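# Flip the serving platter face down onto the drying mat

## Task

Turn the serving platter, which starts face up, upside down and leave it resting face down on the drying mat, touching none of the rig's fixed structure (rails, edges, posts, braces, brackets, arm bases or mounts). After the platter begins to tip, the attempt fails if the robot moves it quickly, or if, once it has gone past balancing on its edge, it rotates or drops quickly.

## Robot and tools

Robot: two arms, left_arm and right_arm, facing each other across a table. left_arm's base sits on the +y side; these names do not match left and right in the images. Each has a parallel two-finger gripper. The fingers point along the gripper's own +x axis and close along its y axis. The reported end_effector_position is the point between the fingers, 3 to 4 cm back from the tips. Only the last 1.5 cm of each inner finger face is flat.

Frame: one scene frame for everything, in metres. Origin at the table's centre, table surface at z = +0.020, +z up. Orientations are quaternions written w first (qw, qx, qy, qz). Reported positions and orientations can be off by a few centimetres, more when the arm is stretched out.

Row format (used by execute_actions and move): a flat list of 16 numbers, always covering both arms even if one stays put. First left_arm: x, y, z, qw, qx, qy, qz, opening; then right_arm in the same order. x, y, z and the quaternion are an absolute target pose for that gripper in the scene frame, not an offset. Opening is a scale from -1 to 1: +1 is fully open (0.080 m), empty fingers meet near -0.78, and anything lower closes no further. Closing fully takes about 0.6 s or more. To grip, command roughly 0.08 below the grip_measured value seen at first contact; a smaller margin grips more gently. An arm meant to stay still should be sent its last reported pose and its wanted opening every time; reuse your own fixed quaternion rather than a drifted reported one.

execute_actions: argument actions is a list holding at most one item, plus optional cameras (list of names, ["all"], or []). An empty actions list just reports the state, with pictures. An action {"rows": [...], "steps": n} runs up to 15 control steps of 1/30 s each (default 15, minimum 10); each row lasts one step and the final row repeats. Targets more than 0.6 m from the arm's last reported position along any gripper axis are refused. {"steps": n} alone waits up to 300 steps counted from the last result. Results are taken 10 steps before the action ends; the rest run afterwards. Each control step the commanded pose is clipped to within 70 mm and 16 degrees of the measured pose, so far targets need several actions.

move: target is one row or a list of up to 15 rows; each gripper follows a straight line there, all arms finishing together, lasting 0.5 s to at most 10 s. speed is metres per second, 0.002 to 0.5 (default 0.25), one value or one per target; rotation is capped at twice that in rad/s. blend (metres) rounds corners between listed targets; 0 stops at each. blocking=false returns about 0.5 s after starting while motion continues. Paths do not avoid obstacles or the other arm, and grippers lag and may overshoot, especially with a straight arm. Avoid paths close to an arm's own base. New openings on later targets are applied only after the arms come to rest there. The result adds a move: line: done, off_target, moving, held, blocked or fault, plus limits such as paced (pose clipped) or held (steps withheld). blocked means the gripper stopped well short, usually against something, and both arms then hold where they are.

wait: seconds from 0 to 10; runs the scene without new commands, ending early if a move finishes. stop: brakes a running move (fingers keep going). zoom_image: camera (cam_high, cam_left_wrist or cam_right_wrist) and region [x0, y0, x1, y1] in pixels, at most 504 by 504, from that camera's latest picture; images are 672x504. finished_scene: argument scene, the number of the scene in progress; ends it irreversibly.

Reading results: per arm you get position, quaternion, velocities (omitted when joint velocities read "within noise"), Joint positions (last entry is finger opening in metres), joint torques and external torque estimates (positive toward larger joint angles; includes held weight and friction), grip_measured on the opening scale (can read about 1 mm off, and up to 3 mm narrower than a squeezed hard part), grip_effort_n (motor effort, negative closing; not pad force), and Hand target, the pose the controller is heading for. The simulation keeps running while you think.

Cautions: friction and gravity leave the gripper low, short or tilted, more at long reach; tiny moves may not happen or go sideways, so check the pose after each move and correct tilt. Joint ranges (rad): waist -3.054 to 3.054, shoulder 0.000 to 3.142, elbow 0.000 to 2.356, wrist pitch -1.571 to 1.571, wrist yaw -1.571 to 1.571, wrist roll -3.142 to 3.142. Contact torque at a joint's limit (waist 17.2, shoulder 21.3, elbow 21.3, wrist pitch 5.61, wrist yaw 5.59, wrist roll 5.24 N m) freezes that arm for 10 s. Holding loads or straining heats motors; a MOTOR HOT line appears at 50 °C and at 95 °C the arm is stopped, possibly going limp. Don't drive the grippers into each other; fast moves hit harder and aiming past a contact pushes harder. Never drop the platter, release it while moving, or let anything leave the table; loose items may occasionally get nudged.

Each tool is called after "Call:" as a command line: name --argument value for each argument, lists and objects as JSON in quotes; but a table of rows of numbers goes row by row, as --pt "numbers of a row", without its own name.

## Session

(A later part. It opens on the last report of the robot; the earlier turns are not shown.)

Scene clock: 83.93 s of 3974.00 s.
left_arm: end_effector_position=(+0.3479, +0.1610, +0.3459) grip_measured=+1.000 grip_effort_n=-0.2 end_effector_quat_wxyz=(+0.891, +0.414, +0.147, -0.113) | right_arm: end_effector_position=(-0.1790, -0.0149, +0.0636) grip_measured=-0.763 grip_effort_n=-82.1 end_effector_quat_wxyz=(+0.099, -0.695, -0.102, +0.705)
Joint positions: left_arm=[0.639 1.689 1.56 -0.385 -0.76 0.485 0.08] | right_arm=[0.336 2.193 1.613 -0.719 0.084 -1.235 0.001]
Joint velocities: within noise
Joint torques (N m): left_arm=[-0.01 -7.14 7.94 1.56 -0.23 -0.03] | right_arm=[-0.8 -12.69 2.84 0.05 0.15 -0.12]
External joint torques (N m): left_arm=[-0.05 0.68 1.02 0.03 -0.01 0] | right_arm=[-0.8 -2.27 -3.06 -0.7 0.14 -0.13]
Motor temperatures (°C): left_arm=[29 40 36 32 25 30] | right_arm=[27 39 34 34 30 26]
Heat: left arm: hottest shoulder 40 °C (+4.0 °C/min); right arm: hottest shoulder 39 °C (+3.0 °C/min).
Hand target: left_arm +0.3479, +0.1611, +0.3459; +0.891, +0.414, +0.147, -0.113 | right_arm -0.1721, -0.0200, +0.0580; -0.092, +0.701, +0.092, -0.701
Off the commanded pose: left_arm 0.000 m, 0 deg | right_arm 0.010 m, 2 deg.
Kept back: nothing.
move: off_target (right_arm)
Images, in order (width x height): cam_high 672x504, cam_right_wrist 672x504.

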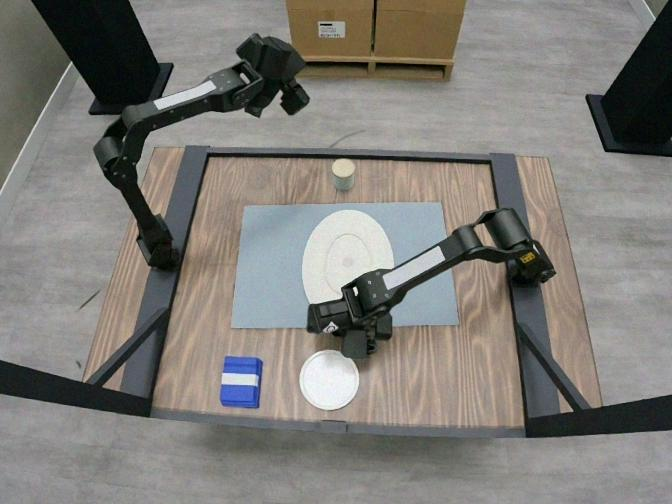

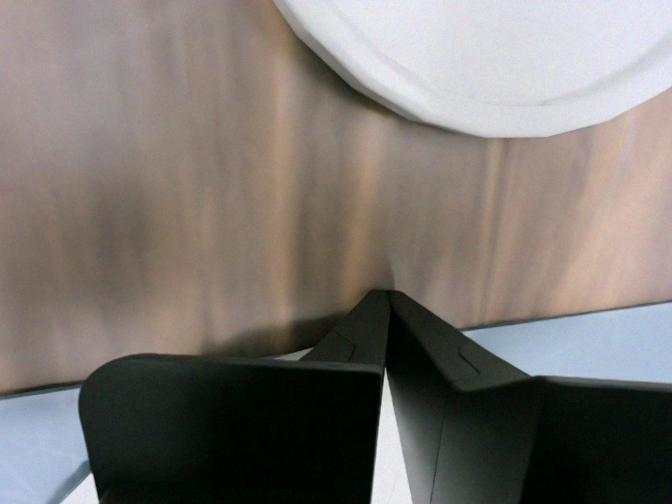

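Call:
move --pt "0.3479 0.161 0.3459 0.891 0.414 0.147 -0.113 1 -0.145 -0.02 0.058 0.0923 -0.7010 -0.0923 0.7010 -0.78" --speed 0.05 --cameras '["cam_high","cam_right_wrist"]'

Call:
zoom_image --camera "cam_high" --region '[270, 180, 470, 350]'

Scene clock: 84.97 s of 3974.00 s.
left_arm: end_effector_position=(+0.3479, +0.1610, +0.3459) grip_measured=+1.000 grip_effort_n=-0.2 end_effector_quat_wxyz=(+0.891, +0.414, +0.147, -0.113) | right_arm: end_effector_position=(-0.1708, -0.0173, +0.0655) grip_measured=-0.763 grip_effort_n=-82.1 end_effector_quat_wxyz=(+0.087, -0.684, -0.115, +0.715)
Joint positions: left_arm=[0.639 1.689 1.56 -0.385 -0.76 0.485 0.08] | right_arm=[0.307 2.162 1.568 -0.69 0.042 -1.293 0.001]
Joint velocities: within noise
Joint torques (N m): left_arm=[-0.02 -7.14 7.92 1.56 -0.22 -0.03] | right_arm=[-3.06 -12.47 2.2 -0.19 0.89 -0.16]
External joint torques (N m): left_arm=[-0.07 0.81 0.96 0.03 0 0.01] | right_arm=[-3.01 -2.28 -3.69 -0.97 0.91 -0.17]
Motor temperatures (°C): left_arm=[29 40 36 32 25 30] | right_arm=[27 39 34 33 30 26]
Heat: left arm: hottest shoulder 40 °C (+4.0 °C/min); right arm: hottest shoulder 39 °C (+2.0 °C/min).
Hand target: left_arm +0.3479, +0.1611, +0.3459; +0.891, +0.414, +0.147, -0.113 | right_arm -0.1457, -0.0204, +0.0581; -0.092, +0.701, +0.092, -0.701
Off the commanded pose: left_arm 0.000 m, 0 deg | right_arm 0.027 m, 4 deg.
Kept back: nothing.
move: off_target (right_arm)
Images, in order (width x height): cam_high 672x504, cam_right_wrist 672x504.

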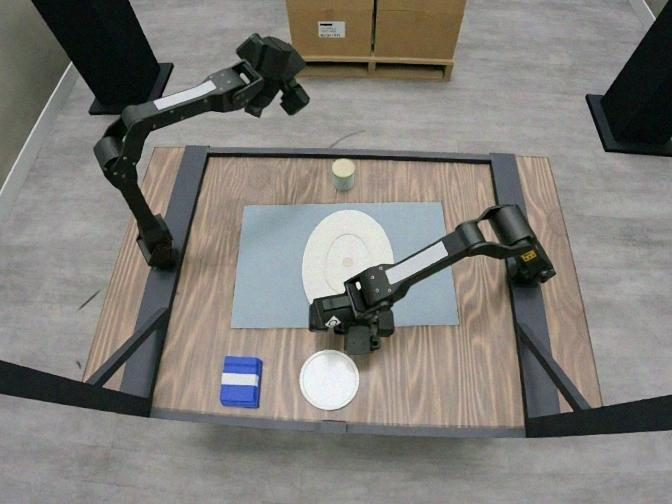

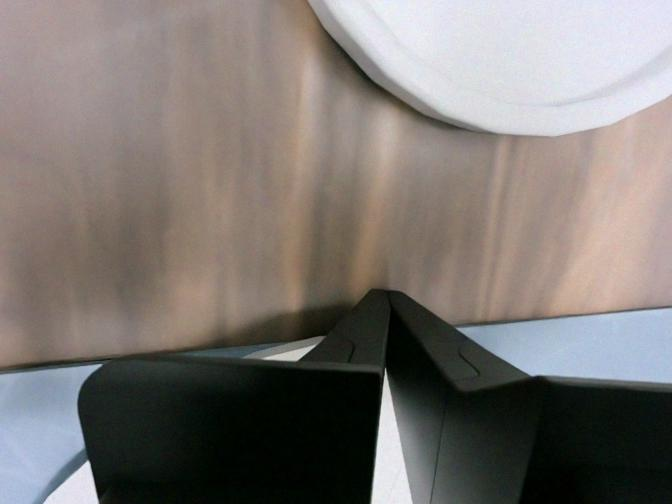

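Scaled by 2.520 from the camera's 672x504 image, which has a finer 960x720 frame.

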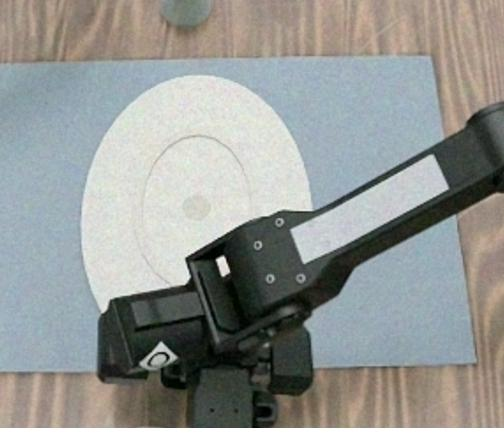

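Call:
move --pt "0.3479 0.161 0.3459 0.891 0.414 0.147 -0.113 1 -0.118 -0.02 0.068 0.0923 -0.7010 -0.0923 0.7010 -0.78" --speed 0.04 --cameras '["cam_high"]'

Call:
zoom_image --camera "cam_high" --region '[270, 180, 470, 350]'

Scene clock: 86.27 s of 3974.00 s.
left_arm: end_effector_position=(+0.3479, +0.1610, +0.3459) grip_measured=+1.000 grip_effort_n=-0.2 end_effector_quat_wxyz=(+0.891, +0.414, +0.147, -0.113) | right_arm: end_effector_position=(-0.1331, -0.0123, +0.0810) grip_measured=-0.763 grip_effort_n=-82.1 end_effector_quat_wxyz=(+0.100, -0.688, -0.114, +0.710)
Joint positions: left_arm=[0.639 1.689 1.56 -0.385 -0.76 0.485 0.08] | right_arm=[0.225 2.112 1.55 -0.706 0.038 -1.355 0.001]
Joint velocities: within noise
Joint torques (N m): left_arm=[-0.02 -7.14 7.94 1.56 -0.22 -0.04] | right_arm=[-1.81 -10.75 2.22 -0.16 0.57 -0.14]
External joint torques (N m): left_arm=[0.03 0.62 1.09 0.06 -0.01 0] | right_arm=[-1.8 -0.76 -3.81 -0.97 0.6 -0.15]
Motor temperatures (°C): left_arm=[29 40 36 32 25 30] | right_arm=[28 40 34 33 30 26]
Heat: left arm: hottest shoulder 40 °C (+4.0 °C/min); right arm: hottest shoulder 40 °C (+1.0 °C/min).
Hand target: left_arm +0.3479, +0.1611, +0.3459; +0.891, +0.414, +0.147, -0.113 | right_arm -0.1184, -0.0202, +0.0684; -0.092, +0.701, +0.092, -0.701
Off the commanded pose: left_arm 0.000 m, 0 deg | right_arm 0.021 m, 3 deg.
Kept back: nothing.
move: off_target (right_arm)
Images, in order (width x height): cam_high 672x504.

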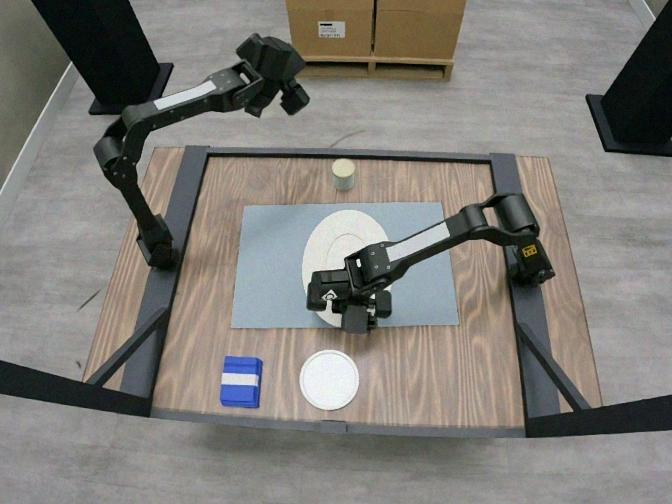

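Scaled by 2.520 from the camera's 672x504 image, which has a finer 960x720 frame.

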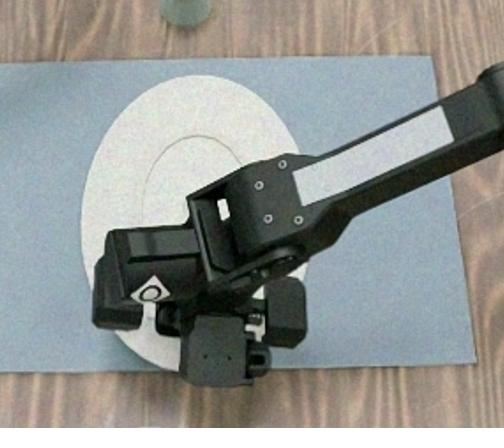

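Call:
move --pt "0.3479 0.161 0.3459 0.891 0.414 0.147 -0.113 1 -0.085 -0.02 0.062 0.0923 -0.7010 -0.0923 0.7010 -0.78" --speed 0.05 --cameras '["cam_high"]'

Call:
zoom_image --camera "cam_high" --region '[270, 180, 470, 350]'

Scene clock: 88.07 s of 3974.00 s.
left_arm: end_effector_position=(+0.3479, +0.1610, +0.3459) grip_measured=+1.000 grip_effort_n=-0.2 end_effector_quat_wxyz=(+0.891, +0.414, +0.147, -0.113) | right_arm: end_effector_position=(-0.0971, -0.0100, +0.0822) grip_measured=-0.763 grip_effort_n=-82.1 end_effector_quat_wxyz=(+0.107, -0.687, -0.117, +0.709)
Joint positions: left_arm=[0.639 1.689 1.56 -0.385 -0.76 0.485 0.08] | right_arm=[0.14 2.082 1.504 -0.673 0.017 -1.433 0.001]
Joint velocities: within noise
Joint torques (N m): left_arm=[-0.03 -7.14 7.93 1.56 -0.22 -0.03] | right_arm=[-1.43 -8.48 2.03 0.13 0.54 -0.1]
External joint torques (N m): left_arm=[0.01 0.73 0.98 0.03 -0.01 0.01] | right_arm=[-1.49 1.28 -3.89 -0.65 0.58 -0.12]
Motor temperatures (°C): left_arm=[29 40 36 32 25 30] | right_arm=[28 40 33 33 30 26]
Heat: left arm: hottest shoulder 40 °C (+3.0 °C/min); right arm: hottest shoulder 40 °C (-1.0 °C/min).
Hand target: left_arm +0.3479, +0.1611, +0.3459; +0.891, +0.414, +0.147, -0.113 | right_arm -0.0853, -0.0206, +0.0627; -0.092, +0.701, +0.092, -0.701
Off the commanded pose: left_arm 0.000 m, 0 deg | right_arm 0.026 m, 4 deg.
Kept back: nothing.
move: off_target (right_arm)
Images, in order (width x height): cam_high 672x504.

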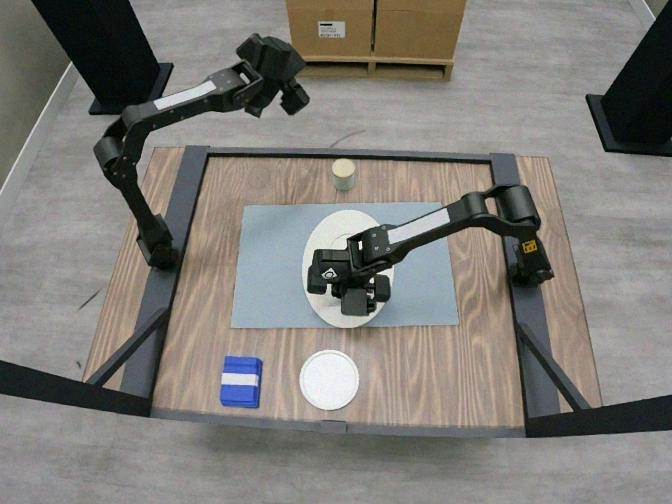

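Scaled by 2.520 from the camera's 672x504 image, which has a finer 960x720 frame.

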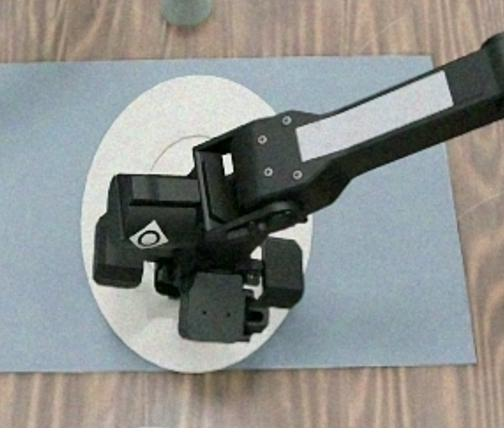

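Call:
move --pt "0.3479 0.161 0.3459 0.891 0.414 0.147 -0.113 1 -0.045 -0.025 0.060 0.0923 -0.7010 -0.0923 0.7010 -0.78" --speed 0.05 --cameras '["cam_high"]'

Call:
zoom_image --camera "cam_high" --region '[270, 180, 470, 350]'

Scene clock: 89.77 s of 3974.00 s.
left_arm: end_effector_position=(+0.3479, +0.1610, +0.3459) grip_measured=+1.000 grip_effort_n=-0.2 end_effector_quat_wxyz=(+0.891, +0.414, +0.147, -0.113) | right_arm: end_effector_position=(-0.0950, -0.0105, +0.0848) grip_measured=-0.763 grip_effort_n=-81.6 end_effector_quat_wxyz=(+0.090, -0.664, -0.152, +0.726)
Joint positions: left_arm=[0.639 1.689 1.56 -0.385 -0.76 0.485 0.08] | right_arm=[0.111 2.056 1.465 -0.629 -0.058 -1.523 0.001]
Joint velocities: within noise
Joint torques (N m): left_arm=[-0.04 -7.07 8.1 1.44 -0.26 -0.03] | right_arm=[-1.29 -11.19 4.24 0.4 0.32 0.03]
External joint torques (N m): left_arm=[-0.05 0.79 1.2 -0.07 -0.04 0] | right_arm=[-1.29 -1.49 -1.86 -0.49 0.41 0.01]
Motor temperatures (°C): left_arm=[29 40 36 32 25 30] | right_arm=[28 40 33 32 31 26]
Heat: left arm: hottest shoulder 40 °C (+3.0 °C/min); right arm: hottest shoulder 40 °C (-2.0 °C/min).
Hand target: left_arm +0.3479, +0.1610, +0.3459; +0.891, +0.414, +0.147, -0.113 | right_arm -0.0866, -0.0114, +0.0821; -0.093, +0.670, +0.143, -0.723
Off the commanded pose: left_arm 0.000 m, 0 deg | right_arm 0.058 m, 9 deg.
Kept back: nothing.
move: blocked (right_arm; both arms now hold where they are)
Images, in order (width x height): cam_high 672x504.

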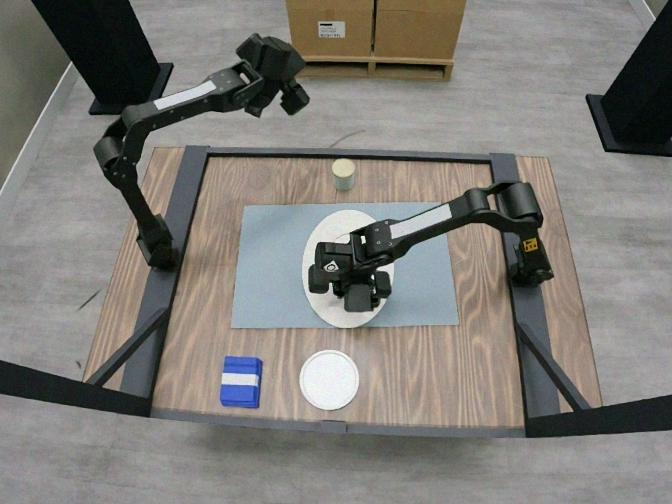

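Scaled by 2.520 from the camera's 672x504 image, which has a finer 960x720 frame.

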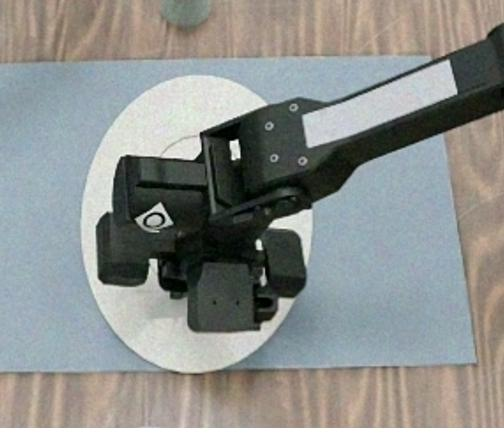

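Call:
move --pt "0.3479 0.161 0.3459 0.891 0.414 0.147 -0.113 1 -0.08 -0.02 0.083 0.0923 -0.7010 -0.0923 0.7010 -0.78" --pt "0.3479 0.161 0.3459 0.891 0.414 0.147 -0.113 1 -0.035 -0.02 0.083 0.0923 -0.7010 -0.0923 0.7010 -0.78" --speed 0.06 --cameras '["cam_high"]'

Call:
zoom_image --camera "cam_high" --region '[270, 180, 470, 350]'

Scene clock: 92.30 s of 3974.00 s.
left_arm: end_effector_position=(+0.3479, +0.1610, +0.3459) grip_measured=+1.000 grip_effort_n=-0.2 end_effector_quat_wxyz=(+0.891, +0.414, +0.147, -0.113) | right_arm: end_effector_position=(-0.0341, -0.0172, +0.0889) grip_measured=-0.763 grip_effort_n=-81.6 end_effector_quat_wxyz=(+0.099, -0.702, -0.096, +0.698)
Joint positions: left_arm=[0.639 1.689 1.56 -0.385 -0.76 0.485 0.08] | right_arm=[-0.001 2.059 1.509 -0.744 0.01 -1.553 0.001]
Joint velocities: within noise
Joint torques (N m): left_arm=[-0.02 -7.14 7.93 1.56 -0.23 -0.03] | right_arm=[-0.24 -10.6 3.96 0.66 -0.2 -0.09]
External joint torques (N m): left_arm=[0 0.57 1.09 0.06 -0.02 0] | right_arm=[-0.1 -0.94 -2.02 -0.08 -0.17 -0.11]
Motor temperatures (°C): left_arm=[29 40 36 32 25 30] | right_arm=[28 40 33 32 31 26]
Heat: left arm: hottest shoulder 40 °C (+3.0 °C/min); right arm: hottest shoulder 40 °C (-4.0 °C/min).
Hand target: left_arm +0.3479, +0.1611, +0.3459; +0.891, +0.414, +0.147, -0.113 | right_arm -0.0349, -0.0200, +0.0830; -0.092, +0.701, +0.092, -0.701
Off the commanded pose: left_arm 0.000 m, 0 deg | right_arm 0.007 m, 1 deg.
Kept back: nothing.
move: done
Images, in order (width x height): cam_high 672x504.

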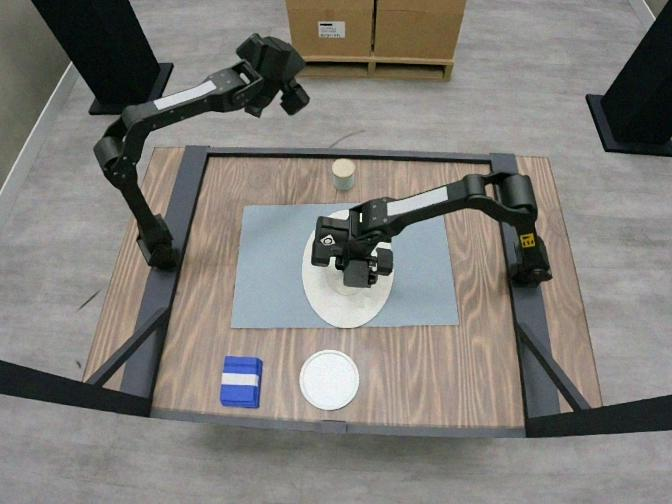

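Scaled by 2.520 from the camera's 672x504 image, which has a finer 960x720 frame.

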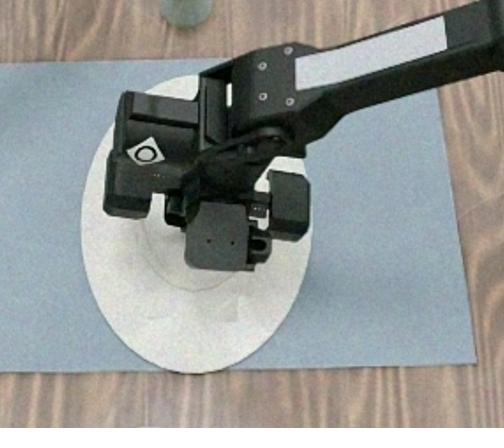

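Call:
move --pt "0.3479 0.161 0.3459 0.891 0.414 0.147 -0.113 1 0.0 -0.02 0.068 0.0616 -0.7044 -0.0616 0.7044 -0.78" --pt "0.3479 0.161 0.3459 0.891 0.414 0.147 -0.113 1 0.06 -0.02 0.068 0.0616 -0.7044 -0.0616 0.7044 -0.78" --speed 0.06 --cameras '["cam_high"]'

Call:
zoom_image --camera "cam_high" --region '[270, 180, 470, 350]'

Scene clock: 94.87 s of 3974.00 s.
left_arm: end_effector_position=(+0.3479, +0.1610, +0.3459) grip_measured=+1.000 grip_effort_n=-0.2 end_effector_quat_wxyz=(+0.891, +0.414, +0.147, -0.113) | right_arm: end_effector_position=(+0.0513, -0.0148, +0.0846) grip_measured=-0.763 grip_effort_n=-81.6 end_effector_quat_wxyz=(+0.072, -0.701, -0.082, +0.705)
Joint positions: left_arm=[0.639 1.689 1.56 -0.385 -0.76 0.485 0.08] | right_arm=[-0.21 2.146 1.639 -0.851 -0.049 -1.775 0.001]
Joint velocities: within noise
Joint torques (N m): left_arm=[-0.01 -7.15 7.94 1.56 -0.23 -0.03] | right_arm=[-1.48 -7.72 4.65 0.12 0.35 -0.14]
External joint torques (N m): left_arm=[0 0.64 1.06 0.05 -0.02 0] | right_arm=[-1.48 2.44 -1.33 -0.54 0.44 -0.15]
Motor temperatures (°C): left_arm=[29 40 36 33 25 30] | right_arm=[28 40 33 32 31 26]
Heat: left arm: hottest shoulder 40 °C (+3.0 °C/min); right arm: hottest shoulder 40 °C (-6.0 °C/min).
Hand target: left_arm +0.3479, +0.1611, +0.3459; +0.891, +0.414, +0.147, -0.113 | right_arm +0.0597, -0.0206, +0.0684; -0.062, +0.704, +0.062, -0.705
Off the commanded pose: left_arm 0.000 m, 0 deg | right_arm 0.019 m, 3 deg.
Kept back: nothing.
move: off_target (right_arm)
Images, in order (width x height): cam_high 672x504.

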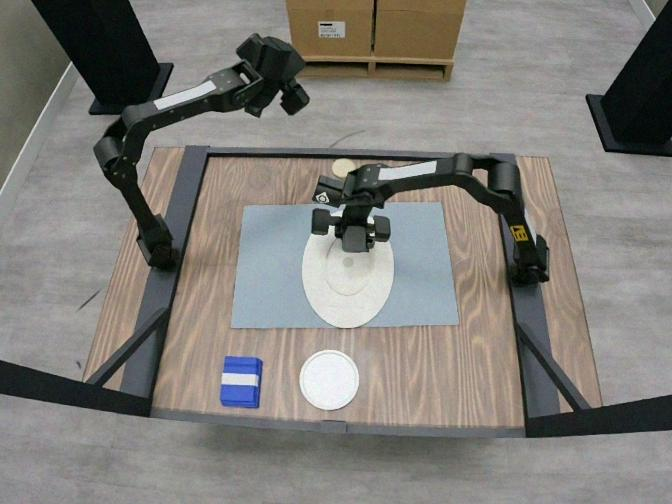

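Scaled by 2.520 from the camera's 672x504 image, which has a finer 960x720 frame.

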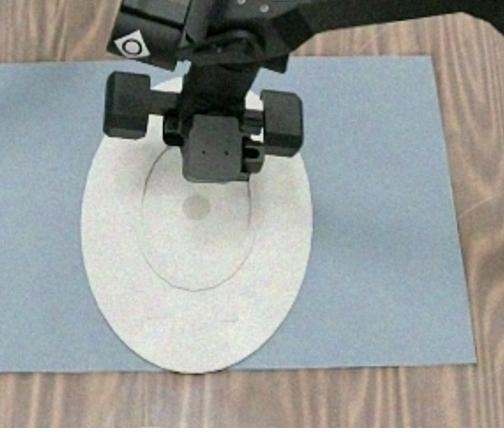

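Call:
move --pt "0.3479 0.161 0.3459 0.891 0.414 0.147 -0.113 1 0.05 -0.05 0.2 0.1830 -0.6830 -0.1830 0.6830 -0.78" --pt "0.3479 0.161 0.3459 0.891 0.414 0.147 -0.113 1 0.03 -0.16 0.23 0.1830 -0.6830 -0.1830 0.6830 -0.78" --blend 0.03 --cameras '["cam_high"]'

Call:
zoom_image --camera "cam_high" --region '[300, 280, 400, 350]'

Scene clock: 96.93 s of 3974.00 s.
left_arm: end_effector_position=(+0.3479, +0.1610, +0.3459) grip_measured=+1.000 grip_effort_n=-0.2 end_effector_quat_wxyz=(+0.891, +0.414, +0.147, -0.113) | right_arm: end_effector_position=(+0.0306, -0.1569, +0.2337) grip_measured=-0.763 grip_effort_n=-82.1 end_effector_quat_wxyz=(+0.186, -0.685, -0.186, +0.680)
Joint positions: left_arm=[0.639 1.689 1.56 -0.385 -0.76 0.485 0.08] | right_arm=[-0.268 1.303 1.161 -0.909 -0.12 -1.79 0.001]
Joint velocities: within noise
Joint torques (N m): left_arm=[-0.02 -7.14 7.95 1.56 -0.22 -0.03] | right_arm=[-0.35 -6.06 4.06 0.73 -0.28 -0.09]
External joint torques (N m): left_arm=[-0.07 0.69 1.04 0.03 -0.01 0.01] | right_arm=[-0.35 -1.64 -2.45 -0.37 -0.17 -0.12]
Motor temperatures (°C): left_arm=[29 40 36 33 25 30] | right_arm=[28 40 33 32 31 26]
Heat: left arm: hottest shoulder 40 °C (+2.0 °C/min); right arm: hottest shoulder 40 °C (-7.0 °C/min).
Hand target: left_arm +0.3479, +0.1611, +0.3459; +0.891, +0.414, +0.147, -0.113 | right_arm +0.0299, -0.1600, +0.2300; -0.183, +0.683, +0.183, -0.683
Off the commanded pose: left_arm 0.000 m, 0 deg | right_arm 0.005 m, 1 deg.
Kept back: nothing.
move: done
Images, in order (width x height): cam_high 672x504.

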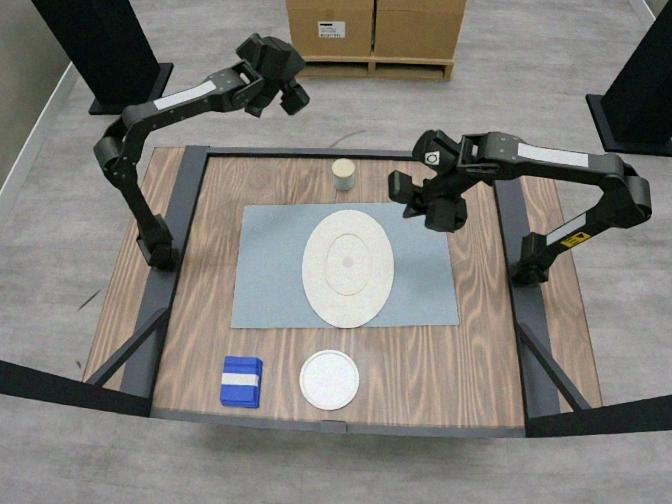

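Scaled by 5.040 from the camera's 672x504 image, which has a finer 960x720 frame.

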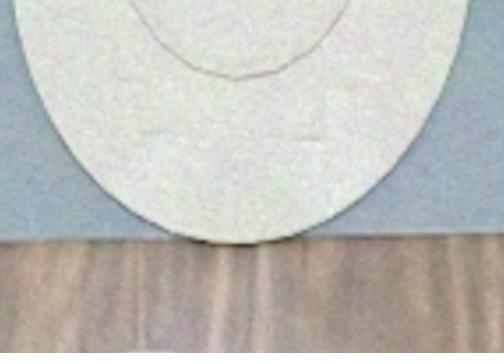

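Overhang is about 1–2 mm, and the platter is supported by the mat.

Call:
finished_scene --scene 2 --done true

The scene is finished: the task was done.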